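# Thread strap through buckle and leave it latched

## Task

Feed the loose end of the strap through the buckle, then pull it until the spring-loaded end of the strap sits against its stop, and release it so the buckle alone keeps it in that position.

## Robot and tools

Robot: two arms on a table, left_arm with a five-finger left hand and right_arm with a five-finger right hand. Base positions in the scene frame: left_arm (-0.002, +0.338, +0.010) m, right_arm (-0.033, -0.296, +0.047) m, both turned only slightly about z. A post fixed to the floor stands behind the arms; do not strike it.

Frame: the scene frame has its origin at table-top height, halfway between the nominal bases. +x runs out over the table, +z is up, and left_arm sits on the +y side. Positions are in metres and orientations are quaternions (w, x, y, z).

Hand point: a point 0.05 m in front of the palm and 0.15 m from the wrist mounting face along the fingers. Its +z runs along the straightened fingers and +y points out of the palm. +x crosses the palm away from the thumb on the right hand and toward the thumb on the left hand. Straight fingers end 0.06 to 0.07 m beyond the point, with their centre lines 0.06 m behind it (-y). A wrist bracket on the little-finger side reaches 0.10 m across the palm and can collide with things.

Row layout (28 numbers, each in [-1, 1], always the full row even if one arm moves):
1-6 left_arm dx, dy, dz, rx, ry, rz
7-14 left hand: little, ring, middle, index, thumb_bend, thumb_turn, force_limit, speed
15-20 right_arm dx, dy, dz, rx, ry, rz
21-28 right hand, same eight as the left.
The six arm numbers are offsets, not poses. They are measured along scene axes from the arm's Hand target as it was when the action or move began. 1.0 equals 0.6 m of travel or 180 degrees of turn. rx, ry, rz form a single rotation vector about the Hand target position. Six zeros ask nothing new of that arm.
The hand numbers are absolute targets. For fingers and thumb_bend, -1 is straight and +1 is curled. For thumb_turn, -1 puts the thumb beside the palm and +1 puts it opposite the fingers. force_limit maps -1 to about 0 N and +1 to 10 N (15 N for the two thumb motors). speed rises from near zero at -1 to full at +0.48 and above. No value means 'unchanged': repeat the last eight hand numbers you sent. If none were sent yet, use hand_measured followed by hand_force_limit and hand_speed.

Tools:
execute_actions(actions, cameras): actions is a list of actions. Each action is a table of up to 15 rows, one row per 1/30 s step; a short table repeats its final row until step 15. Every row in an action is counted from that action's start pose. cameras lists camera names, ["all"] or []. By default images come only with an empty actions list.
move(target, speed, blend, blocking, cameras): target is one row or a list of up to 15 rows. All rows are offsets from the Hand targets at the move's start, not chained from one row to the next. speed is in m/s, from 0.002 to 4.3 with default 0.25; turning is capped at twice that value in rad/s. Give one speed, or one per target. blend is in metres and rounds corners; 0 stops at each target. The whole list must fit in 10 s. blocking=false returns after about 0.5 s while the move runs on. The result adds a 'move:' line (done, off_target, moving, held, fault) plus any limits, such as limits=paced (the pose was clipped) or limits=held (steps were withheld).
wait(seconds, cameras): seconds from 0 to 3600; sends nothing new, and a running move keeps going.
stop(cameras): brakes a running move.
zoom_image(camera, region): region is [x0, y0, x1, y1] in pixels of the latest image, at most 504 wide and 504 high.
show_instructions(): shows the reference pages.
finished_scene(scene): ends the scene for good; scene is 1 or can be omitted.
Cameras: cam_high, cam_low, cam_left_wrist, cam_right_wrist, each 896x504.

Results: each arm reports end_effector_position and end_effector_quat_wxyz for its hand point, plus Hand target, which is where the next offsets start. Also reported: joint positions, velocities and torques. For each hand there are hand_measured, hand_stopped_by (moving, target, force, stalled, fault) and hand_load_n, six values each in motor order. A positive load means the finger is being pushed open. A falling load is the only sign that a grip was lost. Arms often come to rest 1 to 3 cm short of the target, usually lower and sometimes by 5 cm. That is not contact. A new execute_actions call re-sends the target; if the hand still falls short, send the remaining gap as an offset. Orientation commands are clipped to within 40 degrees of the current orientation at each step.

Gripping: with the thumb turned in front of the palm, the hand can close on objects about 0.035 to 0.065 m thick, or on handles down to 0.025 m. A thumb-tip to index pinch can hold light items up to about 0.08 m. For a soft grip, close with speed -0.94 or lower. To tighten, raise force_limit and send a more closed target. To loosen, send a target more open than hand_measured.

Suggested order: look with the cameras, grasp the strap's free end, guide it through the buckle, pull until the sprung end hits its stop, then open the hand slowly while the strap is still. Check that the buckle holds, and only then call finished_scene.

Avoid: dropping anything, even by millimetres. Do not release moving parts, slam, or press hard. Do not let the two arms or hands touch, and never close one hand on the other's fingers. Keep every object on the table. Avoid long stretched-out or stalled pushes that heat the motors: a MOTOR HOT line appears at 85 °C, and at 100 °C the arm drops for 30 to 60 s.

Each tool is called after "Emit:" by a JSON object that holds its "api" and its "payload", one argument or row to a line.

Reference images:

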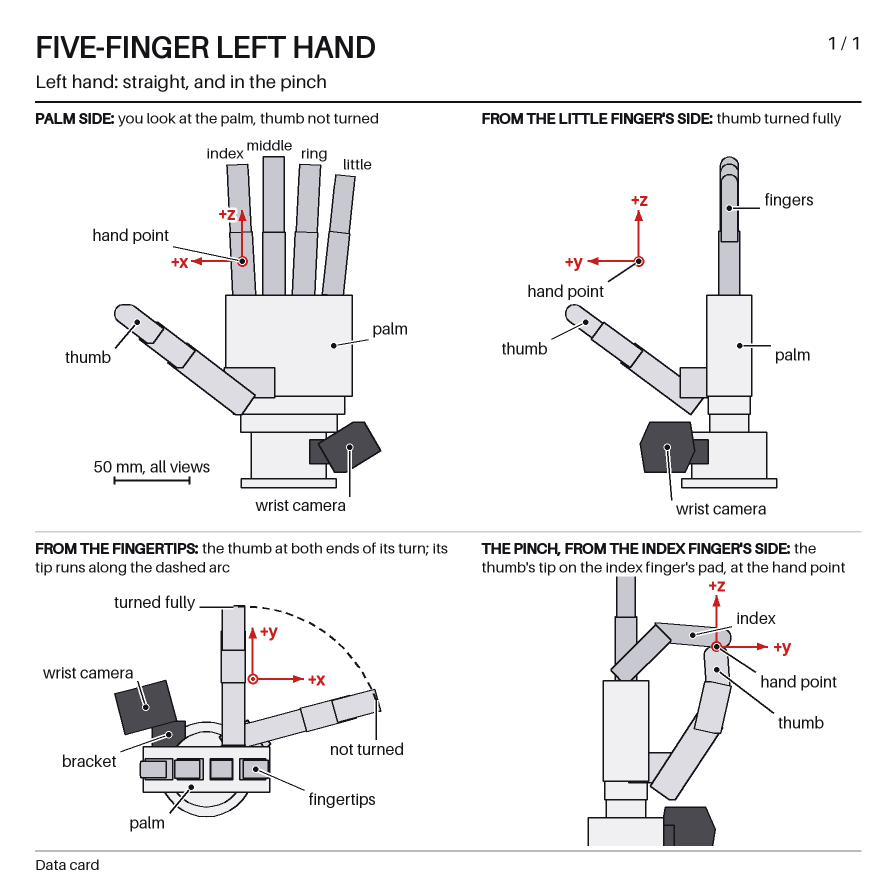

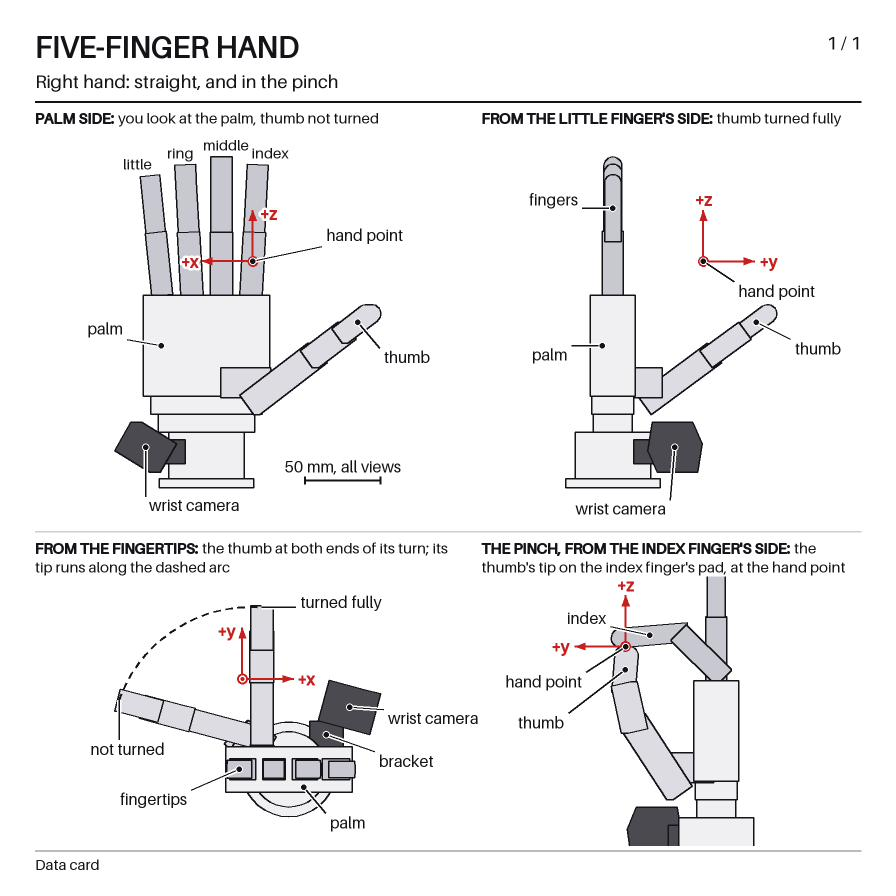

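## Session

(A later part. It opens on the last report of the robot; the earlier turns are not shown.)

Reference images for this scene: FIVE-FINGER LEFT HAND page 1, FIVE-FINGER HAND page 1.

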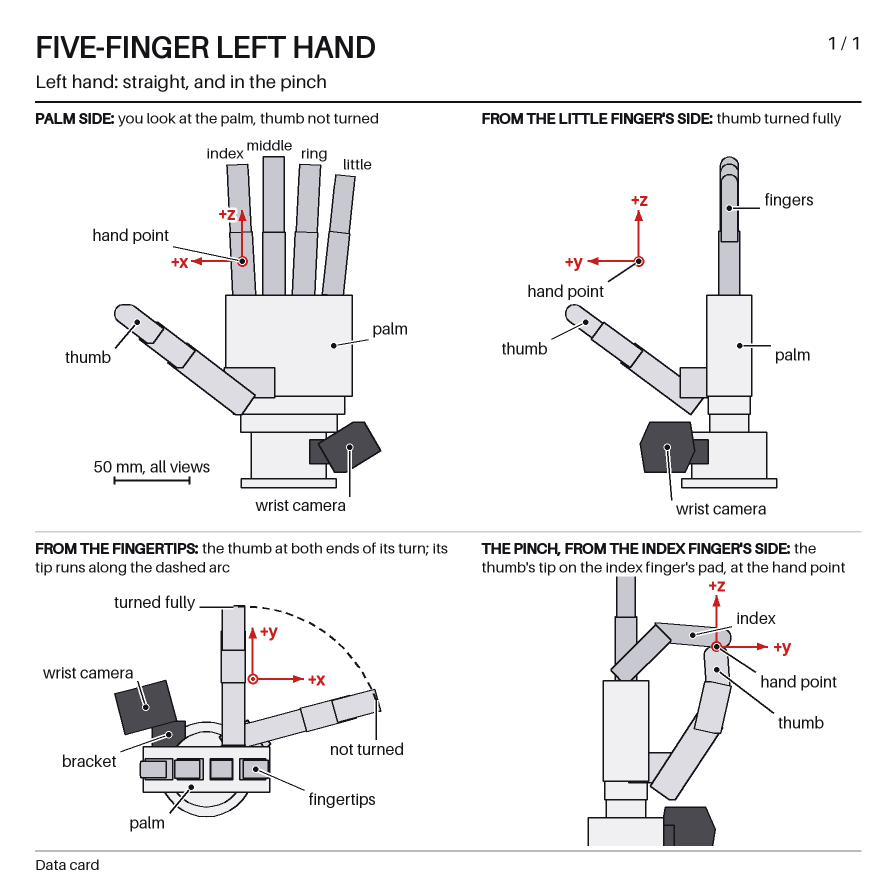

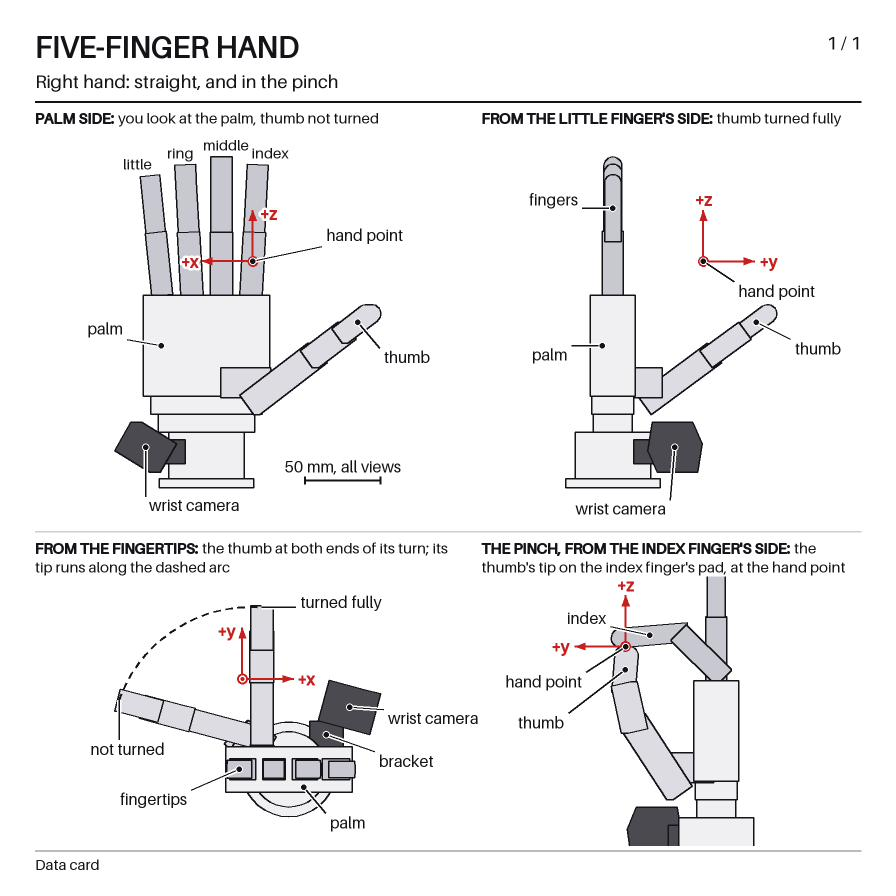

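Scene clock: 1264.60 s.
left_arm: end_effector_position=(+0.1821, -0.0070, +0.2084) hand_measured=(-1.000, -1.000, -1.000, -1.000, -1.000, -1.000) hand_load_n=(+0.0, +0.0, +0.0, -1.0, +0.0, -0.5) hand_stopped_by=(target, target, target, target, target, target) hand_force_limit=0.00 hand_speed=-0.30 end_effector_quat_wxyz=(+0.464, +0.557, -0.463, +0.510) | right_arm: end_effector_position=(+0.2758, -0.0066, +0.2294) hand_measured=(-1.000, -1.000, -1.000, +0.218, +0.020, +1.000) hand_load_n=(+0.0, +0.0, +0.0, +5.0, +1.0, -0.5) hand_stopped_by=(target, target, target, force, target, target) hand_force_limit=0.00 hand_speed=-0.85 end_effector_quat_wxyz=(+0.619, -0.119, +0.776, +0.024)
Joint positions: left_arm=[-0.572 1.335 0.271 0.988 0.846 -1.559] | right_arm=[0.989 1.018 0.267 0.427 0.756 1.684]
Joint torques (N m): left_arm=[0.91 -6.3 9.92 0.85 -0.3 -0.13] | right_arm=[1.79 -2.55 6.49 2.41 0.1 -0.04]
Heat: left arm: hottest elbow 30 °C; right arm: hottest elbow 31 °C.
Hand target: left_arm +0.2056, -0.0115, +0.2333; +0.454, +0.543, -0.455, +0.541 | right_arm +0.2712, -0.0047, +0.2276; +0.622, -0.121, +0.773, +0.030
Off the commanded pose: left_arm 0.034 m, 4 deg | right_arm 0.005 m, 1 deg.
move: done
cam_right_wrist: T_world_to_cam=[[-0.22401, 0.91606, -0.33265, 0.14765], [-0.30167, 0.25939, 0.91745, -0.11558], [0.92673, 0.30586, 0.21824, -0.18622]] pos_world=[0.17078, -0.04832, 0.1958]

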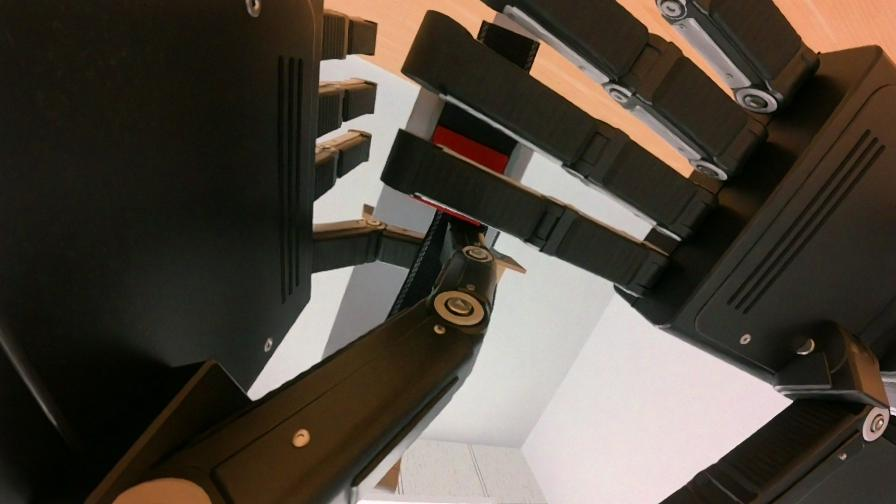

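Emit:
{"api": "move", "payload": {
  "target": [
    [-0.03,0,-0.05,0,0,0, -1,-1,-1,-1,-1,-1,0,-0.3, 0,0,0,0,0,0, -1,-1,-1,0.4,0.02,1,0,-0.85],
    [-0.04,0.08,-0.07,0,0,0, -1,-1,-1,-1,-1,-1,0,-0.3, 0,0,0,0,0,0, -1,-1,-1,0.4,0.02,1,0,-0.85]
  ],
  "speed": 0.06,
  "cameras": ["cam_right_wrist","cam_left_wrist"]
}}

Emit:
{"api": "zoom_image", "payload": {
  "camera": "cam_right_wrist",
  "region": [370, 0, 620, 270]
}}

Scene clock: 1276.03 s.
left_arm: end_effector_position=(+0.1820, +0.0354, +0.1871) hand_measured=(-1.000, -1.000, -1.000, -1.000, -1.000, -1.000) hand_load_n=(+0.0, +0.0, +0.0, +0.0, +0.0, +0.0) hand_stopped_by=(target, target, target, target, target, target) hand_force_limit=0.00 hand_speed=-0.30 end_effector_quat_wxyz=(+0.453, +0.552, -0.453, +0.533) | right_arm: end_effector_position=(+0.2758, -0.0066, +0.2294) hand_measured=(-1.000, -1.000, -1.000, +0.218, +0.020, +1.000) hand_load_n=(+0.0, +0.0, +0.0, +5.0, +1.0, +0.0) hand_stopped_by=(target, target, target, force, target, target) hand_force_limit=0.00 hand_speed=-0.85 end_effector_quat_wxyz=(+0.619, -0.119, +0.776, +0.024)
Joint positions: left_arm=[-0.434 1.433 0.182 1.215 0.946 -1.559] | right_arm=[0.989 1.018 0.267 0.427 0.756 1.684]
Joint torques (N m): left_arm=[0.15 -4.72 4.1 1.84 0.12 -0.11] | right_arm=[1.73 -2.55 6.48 2.43 0.1 -0.04]
Heat: left arm: hottest elbow 30 °C; right arm: hottest elbow 30 °C.
Hand target: left_arm +0.1816, +0.0365, +0.1913; +0.454, +0.543, -0.455, +0.541 | right_arm +0.2712, -0.0047, +0.2276; +0.622, -0.121, +0.773, +0.030
Off the commanded pose: left_arm 0.004 m, 1 deg | right_arm 0.005 m, 1 deg.
move: done
cam_left_wrist: T_world_to_cam=[[0.9475, 0.14813, 0.28339, -0.22648], [-0.3195, 0.40225, 0.85797, -0.11123], [0.0131, -0.90347, 0.42846, 0.06384]] pos_world=[0.17822, 0.13597, 0.13226]
cam_right_wrist: T_world_to_cam=[[-0.22401, 0.91606, -0.33265, 0.14765], [-0.30167, 0.25939, 0.91745, -0.11558], [0.92673, 0.30586, 0.21824, -0.18622]] pos_world=[0.17078, -0.04832, 0.1958]
Images, in order (width x height): cam_left_wrist 896x504, cam_right_wrist 896x504.

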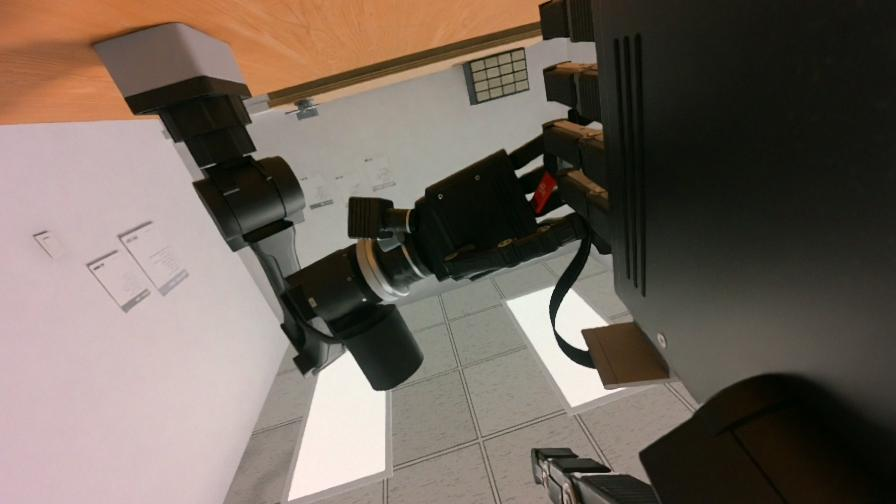

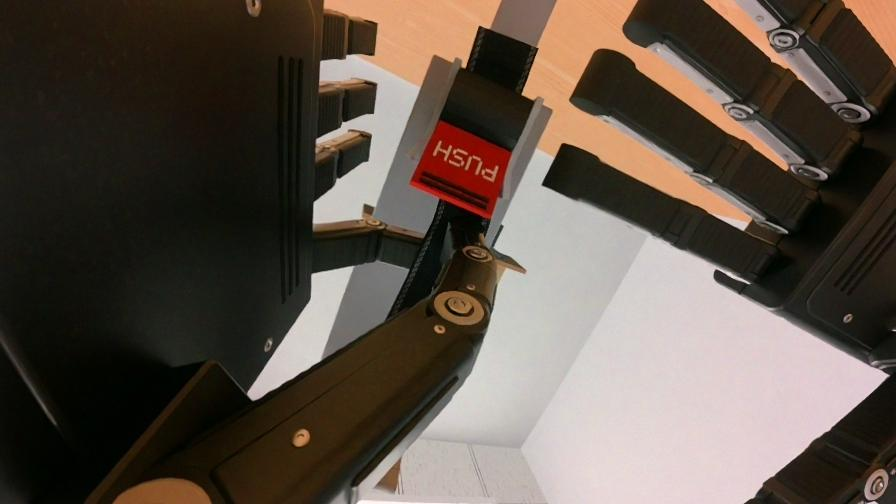

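Scaled by 1.867.

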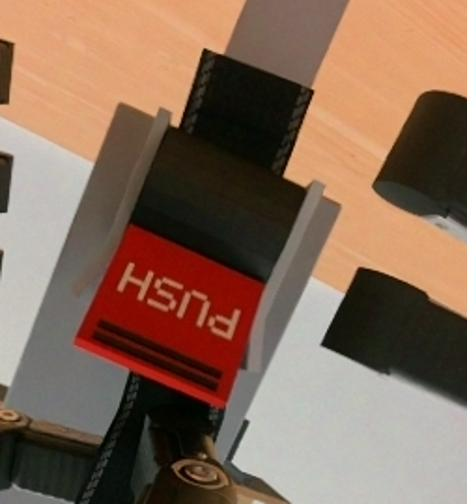

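Emit:
{"api": "move", "payload": {
  "target": [
    [0,0.1,-0.03,0,0,0, -1,-1,-1,-1,-1,-1,0,-0.3, 0,0,0,0,0,0, -1,-1,-1,0.0,-0.7,1,0,-0.85]
  ],
  "speed": 0.06,
  "cameras": ["cam_right_wrist","cam_left_wrist"]
}}

Scene clock: 1292.43 s.
left_arm: end_effector_position=(+0.1827, +0.0955, +0.1706) hand_measured=(-1.000, -1.000, -1.000, -1.000, -1.000, -1.000) hand_load_n=(+0.0, +0.0, +0.0, +0.0, +0.0, +0.0) hand_stopped_by=(target, target, target, target, target, target) hand_force_limit=0.00 hand_speed=-0.30 end_effector_quat_wxyz=(+0.455, +0.551, -0.451, +0.535) | right_arm: end_effector_position=(+0.2758, -0.0066, +0.2294) hand_measured=(-1.000, -1.000, -1.000, +0.000, -0.700, +1.000) hand_load_n=(+0.0, +0.0, +0.0, +0.0, +0.0, +0.0) hand_stopped_by=(target, target, target, target, target, target) hand_force_limit=0.00 hand_speed=-0.85 end_effector_quat_wxyz=(+0.619, -0.119, +0.776, +0.024)
Joint positions: left_arm=[-0.177 1.533 0.128 1.364 1.202 -1.553] | right_arm=[0.989 1.018 0.267 0.427 0.756 1.684]
Joint torques (N m): left_arm=[0.09 -4.66 2.61 1.65 0.13 -0.12] | right_arm=[1.73 -2.61 6.48 2.43 0.1 -0.04]
Heat: left arm: hottest elbow 30 °C; right arm: hottest elbow 30 °C.
Hand target: left_arm +0.1816, +0.0965, +0.1733; +0.454, +0.543, -0.455, +0.541 | right_arm +0.2712, -0.0047, +0.2276; +0.622, -0.121, +0.773, +0.030
Off the commanded pose: left_arm 0.003 m, 1 deg | right_arm 0.005 m, 1 deg.
move: done
cam_left_wrist: T_world_to_cam=[[0.94764, 0.15148, 0.28113, -0.23134], [-0.31899, 0.40742, 0.85572, -0.12114], [0.01509, -0.90059, 0.43441, 0.12346]] pos_world=[0.17872, 0.19558, 0.11506]
cam_right_wrist: T_world_to_cam=[[-0.22401, 0.91606, -0.33265, 0.14765], [-0.30167, 0.25939, 0.91745, -0.11558], [0.92673, 0.30586, 0.21824, -0.18622]] pos_world=[0.17078, -0.04832, 0.1958]
Images, in order (width x height): cam_left_wrist 896x504, cam_right_wrist 896x504.

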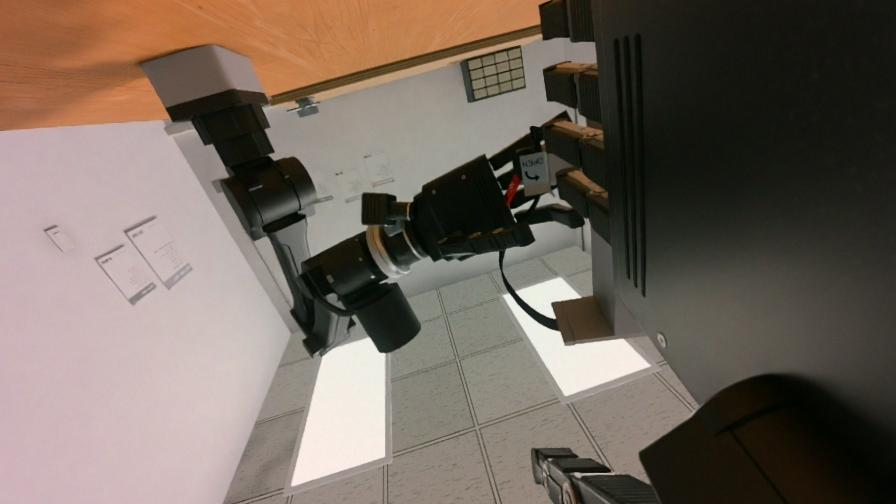

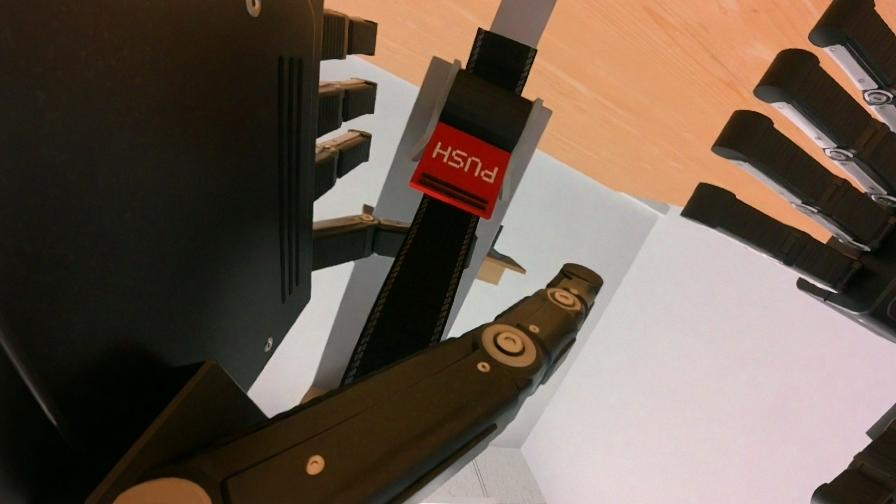

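Emit:
{"api": "move", "payload": {
  "target": [
    [0,0,0,0,0,0, -1,-1,-1,-1,-1,-1,0,-0.3, -0.083,-0.02,0,0,0,0, -1,-1,-1,0.0,-0.7,1,0,-0.85],
    [0,0,0,0,0,0, -1,-1,-1,-1,-1,-1,0,-0.3, -0.06,-0.115,0,0,0,0, -1,-1,-1,0.0,-0.7,1,0,-0.85]
  ],
  "speed": 0.07,
  "cameras": ["cam_right_wrist","cam_left_wrist"]
}}

Scene clock: 1298.63 s.
left_arm: end_effector_position=(+0.1827, +0.0955, +0.1706) hand_measured=(-1.000, -1.000, -1.000, -1.000, -1.000, -1.000) hand_load_n=(+0.0, +0.0, +0.0, +0.0, +0.0, +0.0) hand_stopped_by=(target, target, target, target, target, target) hand_force_limit=0.00 hand_speed=-0.30 end_effector_quat_wxyz=(+0.455, +0.551, -0.451, +0.535) | right_arm: end_effector_position=(+0.2353, -0.0692, +0.2367) hand_measured=(-1.000, -1.000, -1.000, +0.000, -0.700, +1.000) hand_load_n=(+0.0, +0.0, -0.5, +0.0, +0.0, +0.0) hand_stopped_by=(target, target, target, target, target, target) hand_force_limit=0.00 hand_speed=-0.85 end_effector_quat_wxyz=(+0.627, -0.113, +0.769, +0.042)
Joint positions: left_arm=[-0.177 1.533 0.128 1.364 1.202 -1.553] | right_arm=[0.96 0.562 0.118 0.163 0.711 1.678]
Joint torques (N m): left_arm=[0.09 -4.6 2.63 1.68 0.13 -0.12] | right_arm=[-0.03 -0.73 7.84 0.84 -0.12 -0.17]
Heat: left arm: hottest elbow 30 °C; right arm: hottest elbow 30 °C.
Hand target: left_arm +0.1816, +0.0965, +0.1733; +0.454, +0.543, -0.455, +0.541 | right_arm +0.2352, -0.0737, +0.2276; +0.622, -0.121, +0.773, +0.030
Off the commanded pose: left_arm 0.003 m, 1 deg | right_arm 0.010 m, 2 deg.
move: done
cam_left_wrist: T_world_to_cam=[[0.94764, 0.15148, 0.28113, -0.23134], [-0.31899, 0.40742, 0.85572, -0.12114], [0.01509, -0.90059, 0.43441, 0.12346]] pos_world=[0.17872, 0.19558, 0.11506]
cam_right_wrist: T_world_to_cam=[[-0.23277, 0.92443, -0.30209, 0.19378], [-0.31904, 0.22085, 0.92165, -0.11782], [0.91871, 0.31091, 0.24352, -0.13485]] pos_world=[0.13141, -0.11119, 0.19996]
Images, in order (width x height): cam_left_wrist 896x504, cam_right_wrist 896x504.

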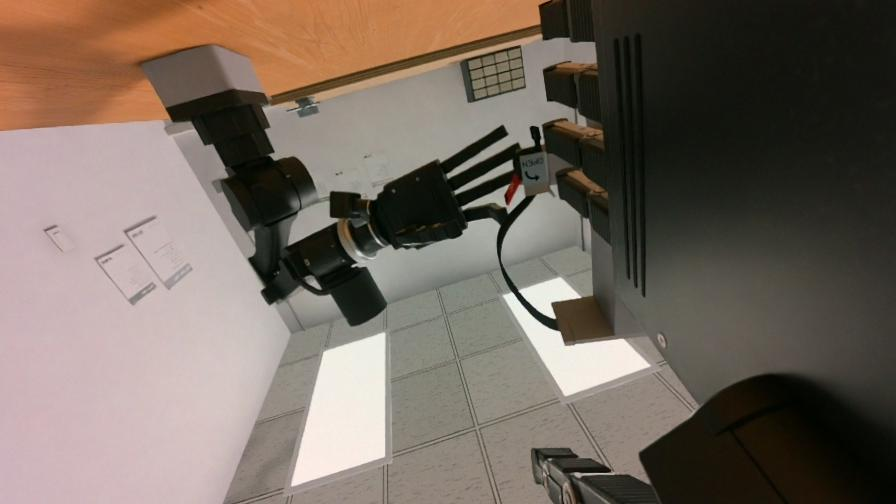

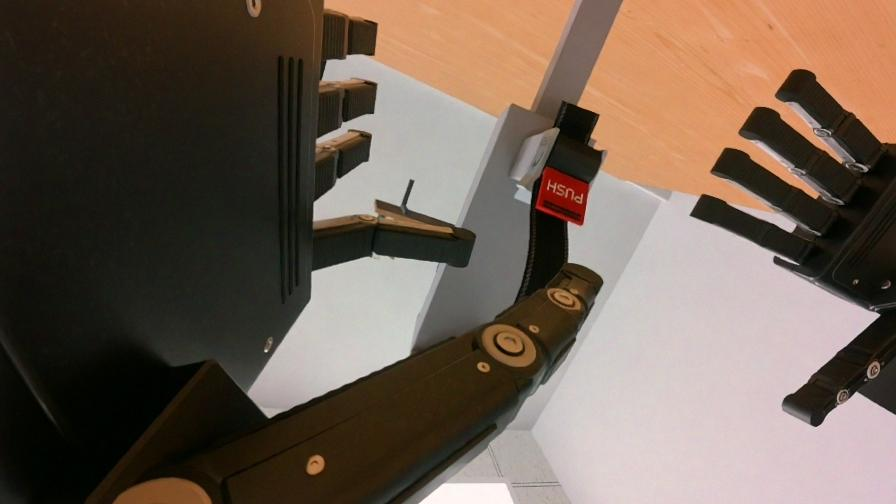

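Emit:
{"api": "zoom_image", "payload": {
  "camera": "cam_left_wrist",
  "region": [480, 100, 620, 260]
}}

Scaled by 3.150.

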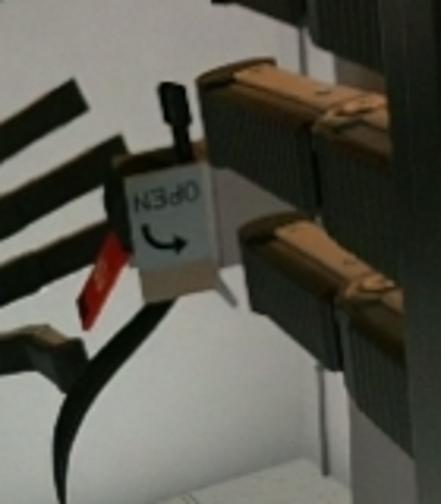

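Emit:
{"api": "move", "payload": {
  "target": [
    [0,0,0,0,0,0, -1,-1,-1,-1,-1,-1,0,-0.3, 0,-0.05,0,0,0,0, -1,-1,-1,0.0,-0.7,1,0,-0.85],
    [0,0,0,0,0,0, -1,-1,-1,-1,-1,-1,0,-0.3, 0.05,-0.05,-0.117,0,0,0, -1,-1,-1,0.0,-0.7,1,0,-0.85]
  ],
  "speed": 0.08,
  "cameras": ["cam_right_wrist","cam_left_wrist"]
}}

Scene clock: 1320.67 s.
left_arm: end_effector_position=(+0.1827, +0.0955, +0.1706) hand_measured=(-1.000, -1.000, -1.000, -1.000, -1.000, -1.000) hand_load_n=(+0.0, +0.0, +0.0, +0.0, +0.0, +0.0) hand_stopped_by=(target, target, target, target, target, target) hand_force_limit=0.00 hand_speed=-0.30 end_effector_quat_wxyz=(+0.455, +0.551, -0.451, +0.535) | right_arm: end_effector_position=(+0.2435, -0.1022, +0.2000) hand_measured=(-1.000, -1.000, -1.000, +0.000, -0.700, +1.000) hand_load_n=(+0.0, +0.0, +0.0, +0.0, +0.0, +0.0) hand_stopped_by=(target, target, target, target, target, target) hand_force_limit=0.00 hand_speed=-0.85 end_effector_quat_wxyz=(+0.614, -0.120, +0.780, +0.038)
Joint positions: left_arm=[-0.177 1.533 0.128 1.364 1.202 -1.553] | right_arm=[0.759 0.525 0.028 0.213 0.512 1.622]
Joint torques (N m): left_arm=[0.09 -4.66 2.63 1.65 0.13 -0.12] | right_arm=[1.55 -0.32 9.16 0.84 0.22 0.01]
Heat: left arm: hottest elbow 29 °C; right arm: hottest elbow 30 °C.
Hand target: left_arm +0.1816, +0.0965, +0.1733; +0.454, +0.543, -0.455, +0.541 | right_arm +0.2444, -0.1020, +0.2028; +0.614, -0.118, +0.780, +0.037 (not the last commanded pose)
Off the commanded pose: left_arm 0.003 m, 1 deg | right_arm 0.048 m, 2 deg.
move: held (right_arm; a check stopped the path); path passed 1 of 2 targets; limits=held
pose unreachable (right arm): on one or more control steps of this call, first in action 0 (counted from 0), this arm could not follow its commanded pose, so it was not sent that pose on those steps. It may still have moved: this result reports where it is.
cause: moving toward the commanded pose would bring two parts of the arm too close to each other (joints 2 (shoulder) and 3 (elbow) lie between them).
cam_left_wrist: T_world_to_cam=[[0.94764, 0.15148, 0.28113, -0.23134], [-0.31899, 0.40742, 0.85572, -0.12114], [0.01509, -0.90059, 0.43441, 0.12346]] pos_world=[0.17872, 0.19558, 0.11506]
cam_right_wrist: T_world_to_cam=[[-0.24576, 0.91762, -0.31238, 0.21958], [-0.29039, 0.23777, 0.9269, -0.08039], [0.92481, 0.31851, 0.20803, -0.11694]] pos_world=[0.13876, -0.14513, 0.16743]
Images, in order (width x height): cam_left_wrist 896x504, cam_right_wrist 896x504.

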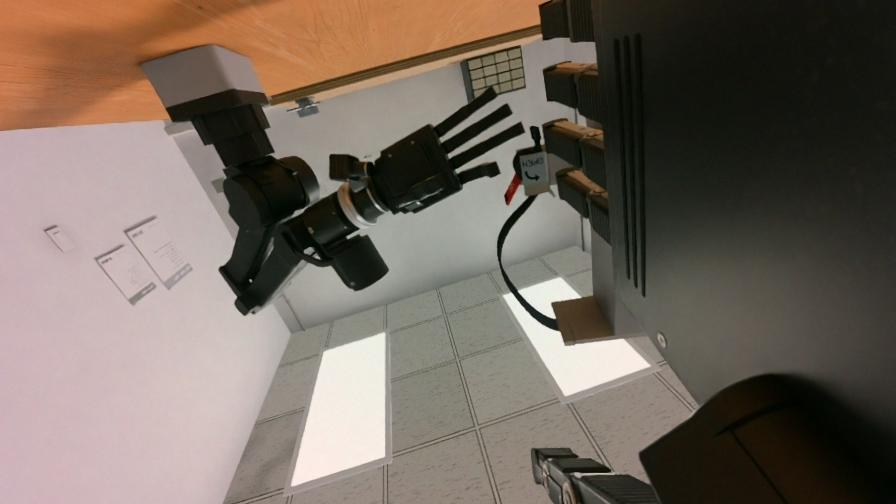

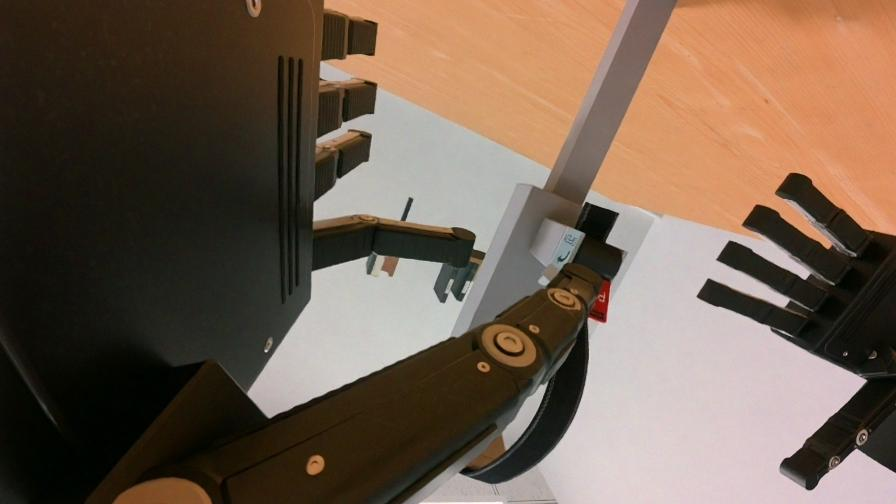

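Emit:
{"api": "move", "payload": {
  "target": [
    [0,0,0,0,0,0, -1,-1,-1,-1,-1,-1,0,-0.3, 0.06,-0.0,0.0,-0.0163,0.0704,0, -1,-1,-1,0.0,-0.7,1,0,-0.85]
  ],
  "speed": 0.1,
  "cameras": ["cam_right_wrist","cam_left_wrist"]
}}

Scene clock: 1328.83 s.
left_arm: end_effector_position=(+0.1827, +0.0955, +0.1706) hand_measured=(-1.000, -1.000, -1.000, -1.000, -1.000, -1.000) hand_load_n=(+0.0, +0.0, +0.0, +0.0, +0.0, +0.0) hand_stopped_by=(target, target, target, target, target, target) hand_force_limit=0.00 hand_speed=-0.30 end_effector_quat_wxyz=(+0.455, +0.551, -0.451, +0.535) | right_arm: end_effector_position=(+0.2630, -0.1085, +0.1726) hand_measured=(-1.000, -1.000, -1.000, +0.000, -0.700, +1.000) hand_load_n=(+0.0, +0.0, +0.5, +0.0, +0.0, +0.0) hand_stopped_by=(target, target, target, target, target, target) hand_force_limit=0.00 hand_speed=-0.85 end_effector_quat_wxyz=(+0.507, -0.148, +0.849, +0.019)
Joint positions: left_arm=[-0.177 1.533 0.128 1.364 1.202 -1.553] | right_arm=[0.601 0.611 0.164 -0.092 0.326 1.626]
Joint torques (N m): left_arm=[0.15 -4.66 2.61 1.63 0.13 -0.13] | right_arm=[-0.03 0.21 13.15 0.95 -0.15 0.18]
Heat: left arm: hottest elbow 29 °C; right arm: hottest elbow 30 °C.
Hand target: left_arm +0.1816, +0.0965, +0.1733; +0.454, +0.543, -0.455, +0.541 | right_arm +0.2804, -0.1020, +0.2028; +0.521, -0.129, +0.844, +0.030
Off the commanded pose: left_arm 0.003 m, 1 deg | right_arm 0.036 m, 3 deg.
move: off_target (right_arm)
cam_left_wrist: T_world_to_cam=[[0.94764, 0.15148, 0.28113, -0.23134], [-0.31899, 0.40742, 0.85572, -0.12114], [0.01509, -0.90059, 0.43441, 0.12346]] pos_world=[0.17872, 0.19558, 0.11506]
cam_right_wrist: T_world_to_cam=[[-0.33553, 0.88405, -0.32539, 0.2438], [-0.06203, 0.32393, 0.94405, -0.10144], [0.93998, 0.33694, -0.05385, -0.08403]] pos_world=[0.15449, -0.15436, 0.17057]
Images, in order (width x height): cam_left_wrist 896x504, cam_right_wrist 896x504.

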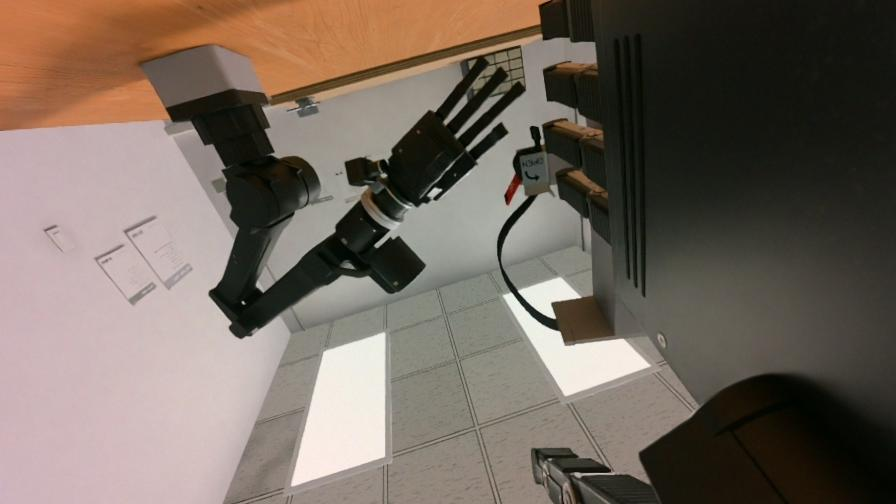

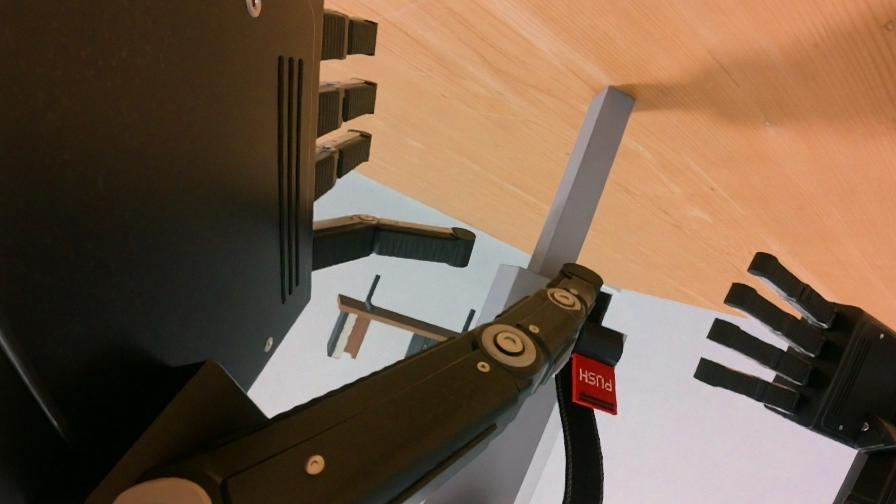

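Emit:
{"api": "move", "payload": {
  "target": [
    [0,0,0,0,0,0, -1,-1,-1,-1,-1,-1,0,-0.3, 0.01,0.04,-0.06,0,0,0, -1,-1,-1,0.0,-0.7,1,0,-0.85]
  ],
  "speed": 0.08,
  "cameras": ["cam_right_wrist","cam_left_wrist"]
}}

Scene clock: 1333.57 s.
left_arm: end_effector_position=(+0.1827, +0.0955, +0.1706) hand_measured=(-1.000, -1.000, -1.000, -1.000, -1.000, -1.000) hand_load_n=(+0.0, +0.0, +0.0, +0.0, +0.0, +0.0) hand_stopped_by=(target, target, target, target, target, target) hand_force_limit=0.00 hand_speed=-0.30 end_effector_quat_wxyz=(+0.455, +0.551, -0.451, +0.535) | right_arm: end_effector_position=(+0.2754, -0.0869, +0.1450) hand_measured=(-1.000, -1.000, -1.000, +0.000, -0.700, +1.000) hand_load_n=(+0.0, +0.5, +0.0, +0.0, +0.0, +0.0) hand_stopped_by=(target, target, target, target, target, target) hand_force_limit=0.00 hand_speed=-0.85 end_effector_quat_wxyz=(+0.500, -0.146, +0.854, +0.015)
Joint positions: left_arm=[-0.177 1.533 0.128 1.364 1.202 -1.553] | right_arm=[0.67 0.87 0.164 0.135 0.391 1.672]
Joint torques (N m): left_arm=[0.21 -4.72 2.58 1.63 0.14 -0.13] | right_arm=[2.26 -1.2 9.57 2.45 0.4 0.18]
Heat: left arm: hottest elbow 29 °C; right arm: hottest elbow 30 °C.
Hand target: left_arm +0.1816, +0.0965, +0.1733; +0.454, +0.543, -0.455, +0.541 | right_arm +0.2864, -0.0780, +0.1668; +0.521, -0.129, +0.844, +0.030
Off the commanded pose: left_arm 0.003 m, 1 deg | right_arm 0.026 m, 4 deg.
move: off_target (right_arm)
cam_left_wrist: T_world_to_cam=[[0.94764, 0.15148, 0.28113, -0.23134], [-0.31899, 0.40742, 0.85572, -0.12114], [0.01509, -0.90059, 0.43441, 0.12346]] pos_world=[0.17872, 0.19558, 0.11506]
cam_right_wrist: T_world_to_cam=[[-0.3328, 0.88454, -0.32685, 0.21942], [-0.04543, 0.33117, 0.94248, -0.08544], [0.9419, 0.32851, -0.07003, -0.10334]] pos_world=[0.16648, -0.13184, 0.145]
Images, in order (width x height): cam_left_wrist 896x504, cam_right_wrist 896x504.

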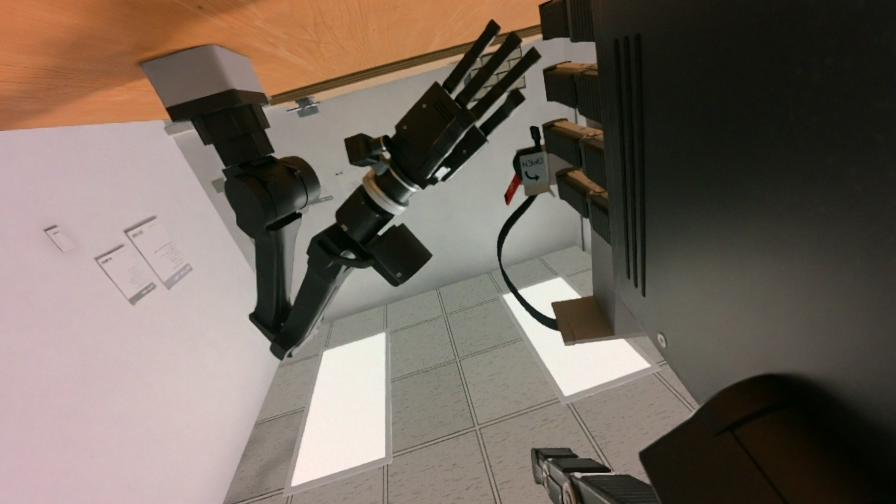

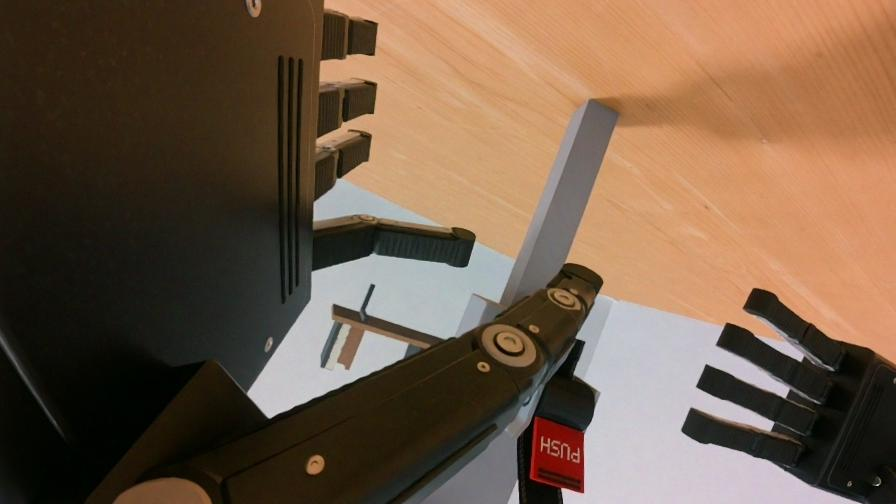

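Emit:
{"api": "move", "payload": {
  "target": [
    [0,0,0,0,0,0, -1,-1,-1,-1,-1,-1,0,-0.3, 0.0,0.0,0.05,0,0,0, -1,-1,-1,0.0,-0.4,1,0,-0.85],
    [0,0,0,0,0,0, -1,-1,-1,-1,-1,-1,0,-0.3, 0.0,0.01,0.02,0,0,0, -1,-1,-1,0.0,-0.4,1,0,-0.85]
  ],
  "speed": 0.06,
  "cameras": ["cam_right_wrist"]
}}

Scene clock: 1343.60 s.
left_arm: end_effector_position=(+0.1827, +0.0955, +0.1706) hand_measured=(-1.000, -1.000, -1.000, -1.000, -1.000, -1.000) hand_load_n=(+0.0, +0.0, +0.0, +0.0, +0.0, +0.0) hand_stopped_by=(target, target, target, target, target, target) hand_force_limit=0.00 hand_speed=-0.30 end_effector_quat_wxyz=(+0.455, +0.551, -0.451, +0.535) | right_arm: end_effector_position=(+0.2749, -0.0817, +0.1546) hand_measured=(-1.000, -1.000, -1.000, +0.000, -0.400, +1.000) hand_load_n=(+0.0, +0.0, +0.0, +0.0, +0.0, +0.0) hand_stopped_by=(target, target, target, target, target, target) hand_force_limit=0.00 hand_speed=-0.85 end_effector_quat_wxyz=(+0.499, -0.146, +0.854, +0.014)
Joint positions: left_arm=[-0.177 1.533 0.128 1.364 1.202 -1.553] | right_arm=[0.695 0.84 0.19 0.069 0.412 1.686]
Joint torques (N m): left_arm=[0.09 -4.6 2.58 1.65 0.13 -0.12] | right_arm=[2.26 -1.08 10.09 2.44 0.41 0.18]
Heat: left arm: hottest elbow 29 °C; right arm: hottest elbow 31 °C.
Hand target: left_arm +0.1816, +0.0965, +0.1733; +0.454, +0.543, -0.455, +0.541 | right_arm +0.2864, -0.0720, +0.1788; +0.521, -0.129, +0.844, +0.030
Off the commanded pose: left_arm 0.003 m, 1 deg | right_arm 0.029 m, 4 deg.
move: off_target (right_arm)
cam_right_wrist: T_world_to_cam=[[-0.3332, 0.88364, -0.32888, 0.21813], [-0.04314, 0.33416, 0.94153, -0.09638], [0.94187, 0.32791, -0.07322, -0.10336]] pos_world=[0.16588, -0.12665, 0.15491]

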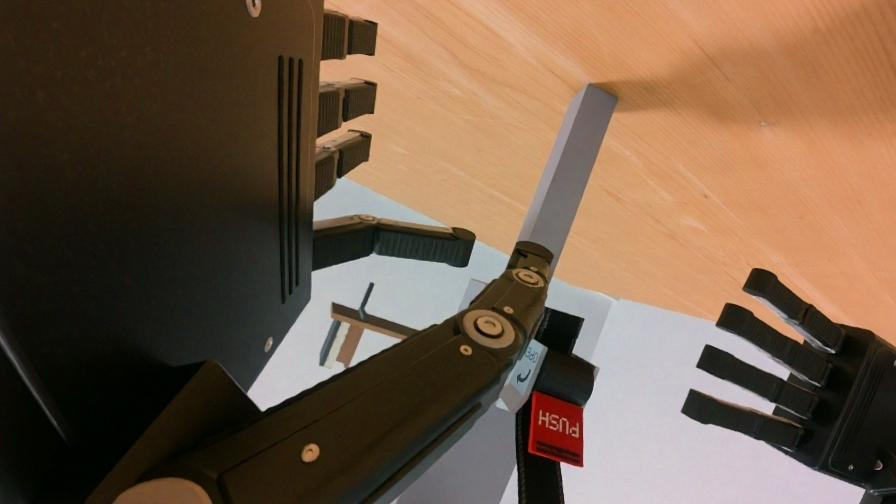

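Emit:
{"api": "move", "payload": {
  "target": [
    [0,0,0,0,0,0, -1,-1,-1,-1,-1,-1,0,-0.3, -0.008,0.042,0.01,0,0,0, -1,-1,-1,0.0,-0.4,1,0,-0.85]
  ],
  "speed": 0.05,
  "cameras": ["cam_right_wrist","cam_left_wrist"]
}}

Scene clock: 1366.97 s.
left_arm: end_effector_position=(+0.1827, +0.0955, +0.1706) hand_measured=(-1.000, -1.000, -1.000, -1.000, -1.000, -1.000) hand_load_n=(+0.0, +0.0, -0.5, +0.0, +0.0, -0.5) hand_stopped_by=(target, target, target, target, target, target) hand_force_limit=0.00 hand_speed=-0.30 end_effector_quat_wxyz=(+0.455, +0.551, -0.451, +0.535) | right_arm: end_effector_position=(+0.2669, -0.0621, +0.1550) hand_measured=(-1.000, -1.000, -1.000, +0.000, -0.400, +1.000) hand_load_n=(+0.0, +0.0, +0.0, +0.0, +0.0, +0.0) hand_stopped_by=(target, target, target, target, target, target) hand_force_limit=0.00 hand_speed=-0.85 end_effector_quat_wxyz=(+0.502, -0.147, +0.852, +0.013)
Joint positions: left_arm=[-0.177 1.533 0.128 1.364 1.202 -1.553] | right_arm=[0.802 0.88 0.207 0.069 0.504 1.747]
Joint torques (N m): left_arm=[0.15 -4.48 2.59 1.65 0.13 -0.12] | right_arm=[2.26 -1.44 11.64 1.33 0.49 0.18]
Heat: left arm: hottest elbow 28 °C; right arm: hottest elbow 32 °C.
Hand target: left_arm +0.1816, +0.0965, +0.1733; +0.454, +0.543, -0.455, +0.541 | right_arm +0.2816, -0.0468, +0.1848; +0.521, -0.129, +0.844, +0.030
Off the commanded pose: left_arm 0.003 m, 1 deg | right_arm 0.037 m, 4 deg.
move: off_target (right_arm)
cam_left_wrist: T_world_to_cam=[[0.94764, 0.15148, 0.28113, -0.23134], [-0.31899, 0.40742, 0.85572, -0.12114], [0.01509, -0.90059, 0.43441, 0.12346]] pos_world=[0.17872, 0.19558, 0.11506]
cam_right_wrist: T_world_to_cam=[[-0.33121, 0.88311, -0.33229, 0.19826], [-0.04966, 0.33536, 0.94078, -0.10179], [0.94225, 0.32809, -0.06722, -0.10334]] pos_world=[0.15798, -0.10705, 0.1547]
Images, in order (width x height): cam_left_wrist 896x504, cam_right_wrist 896x504.

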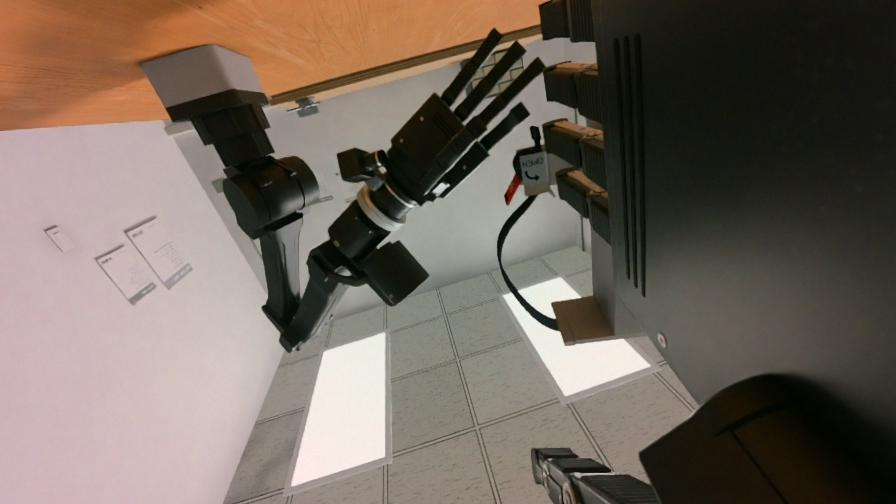

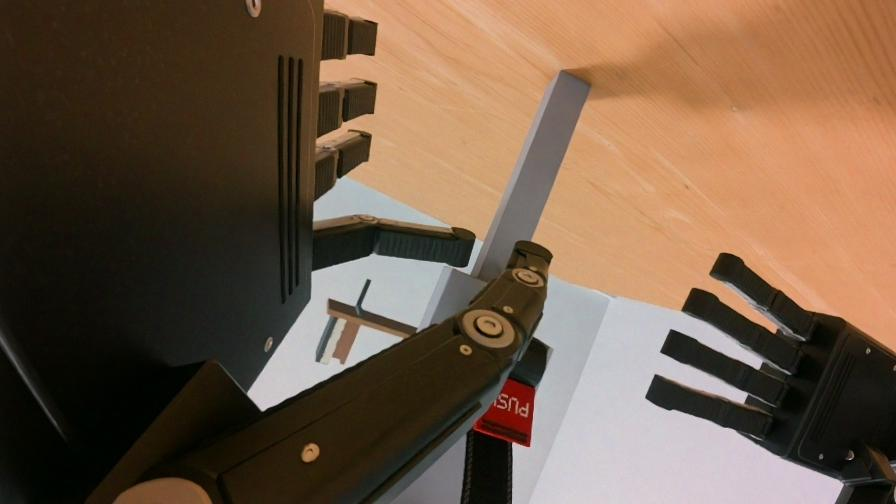

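Emit:
{"api": "zoom_image", "payload": {
  "camera": "cam_right_wrist",
  "region": [420, 220, 620, 460]
}}

Emit:
{"api": "zoom_image", "payload": {
  "camera": "cam_left_wrist",
  "region": [440, 80, 600, 220]
}}

Scaled by 2.100.

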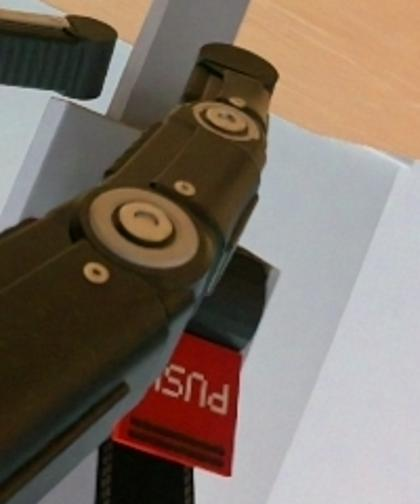

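Scaled by 3.150.

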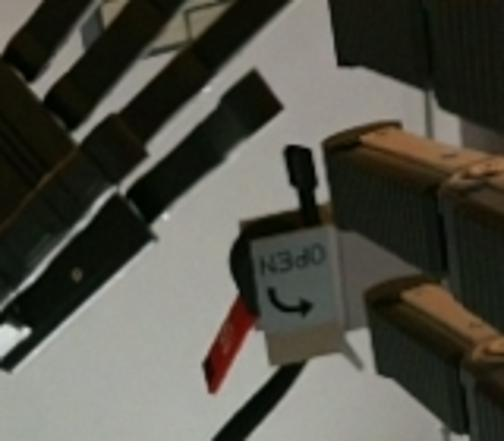

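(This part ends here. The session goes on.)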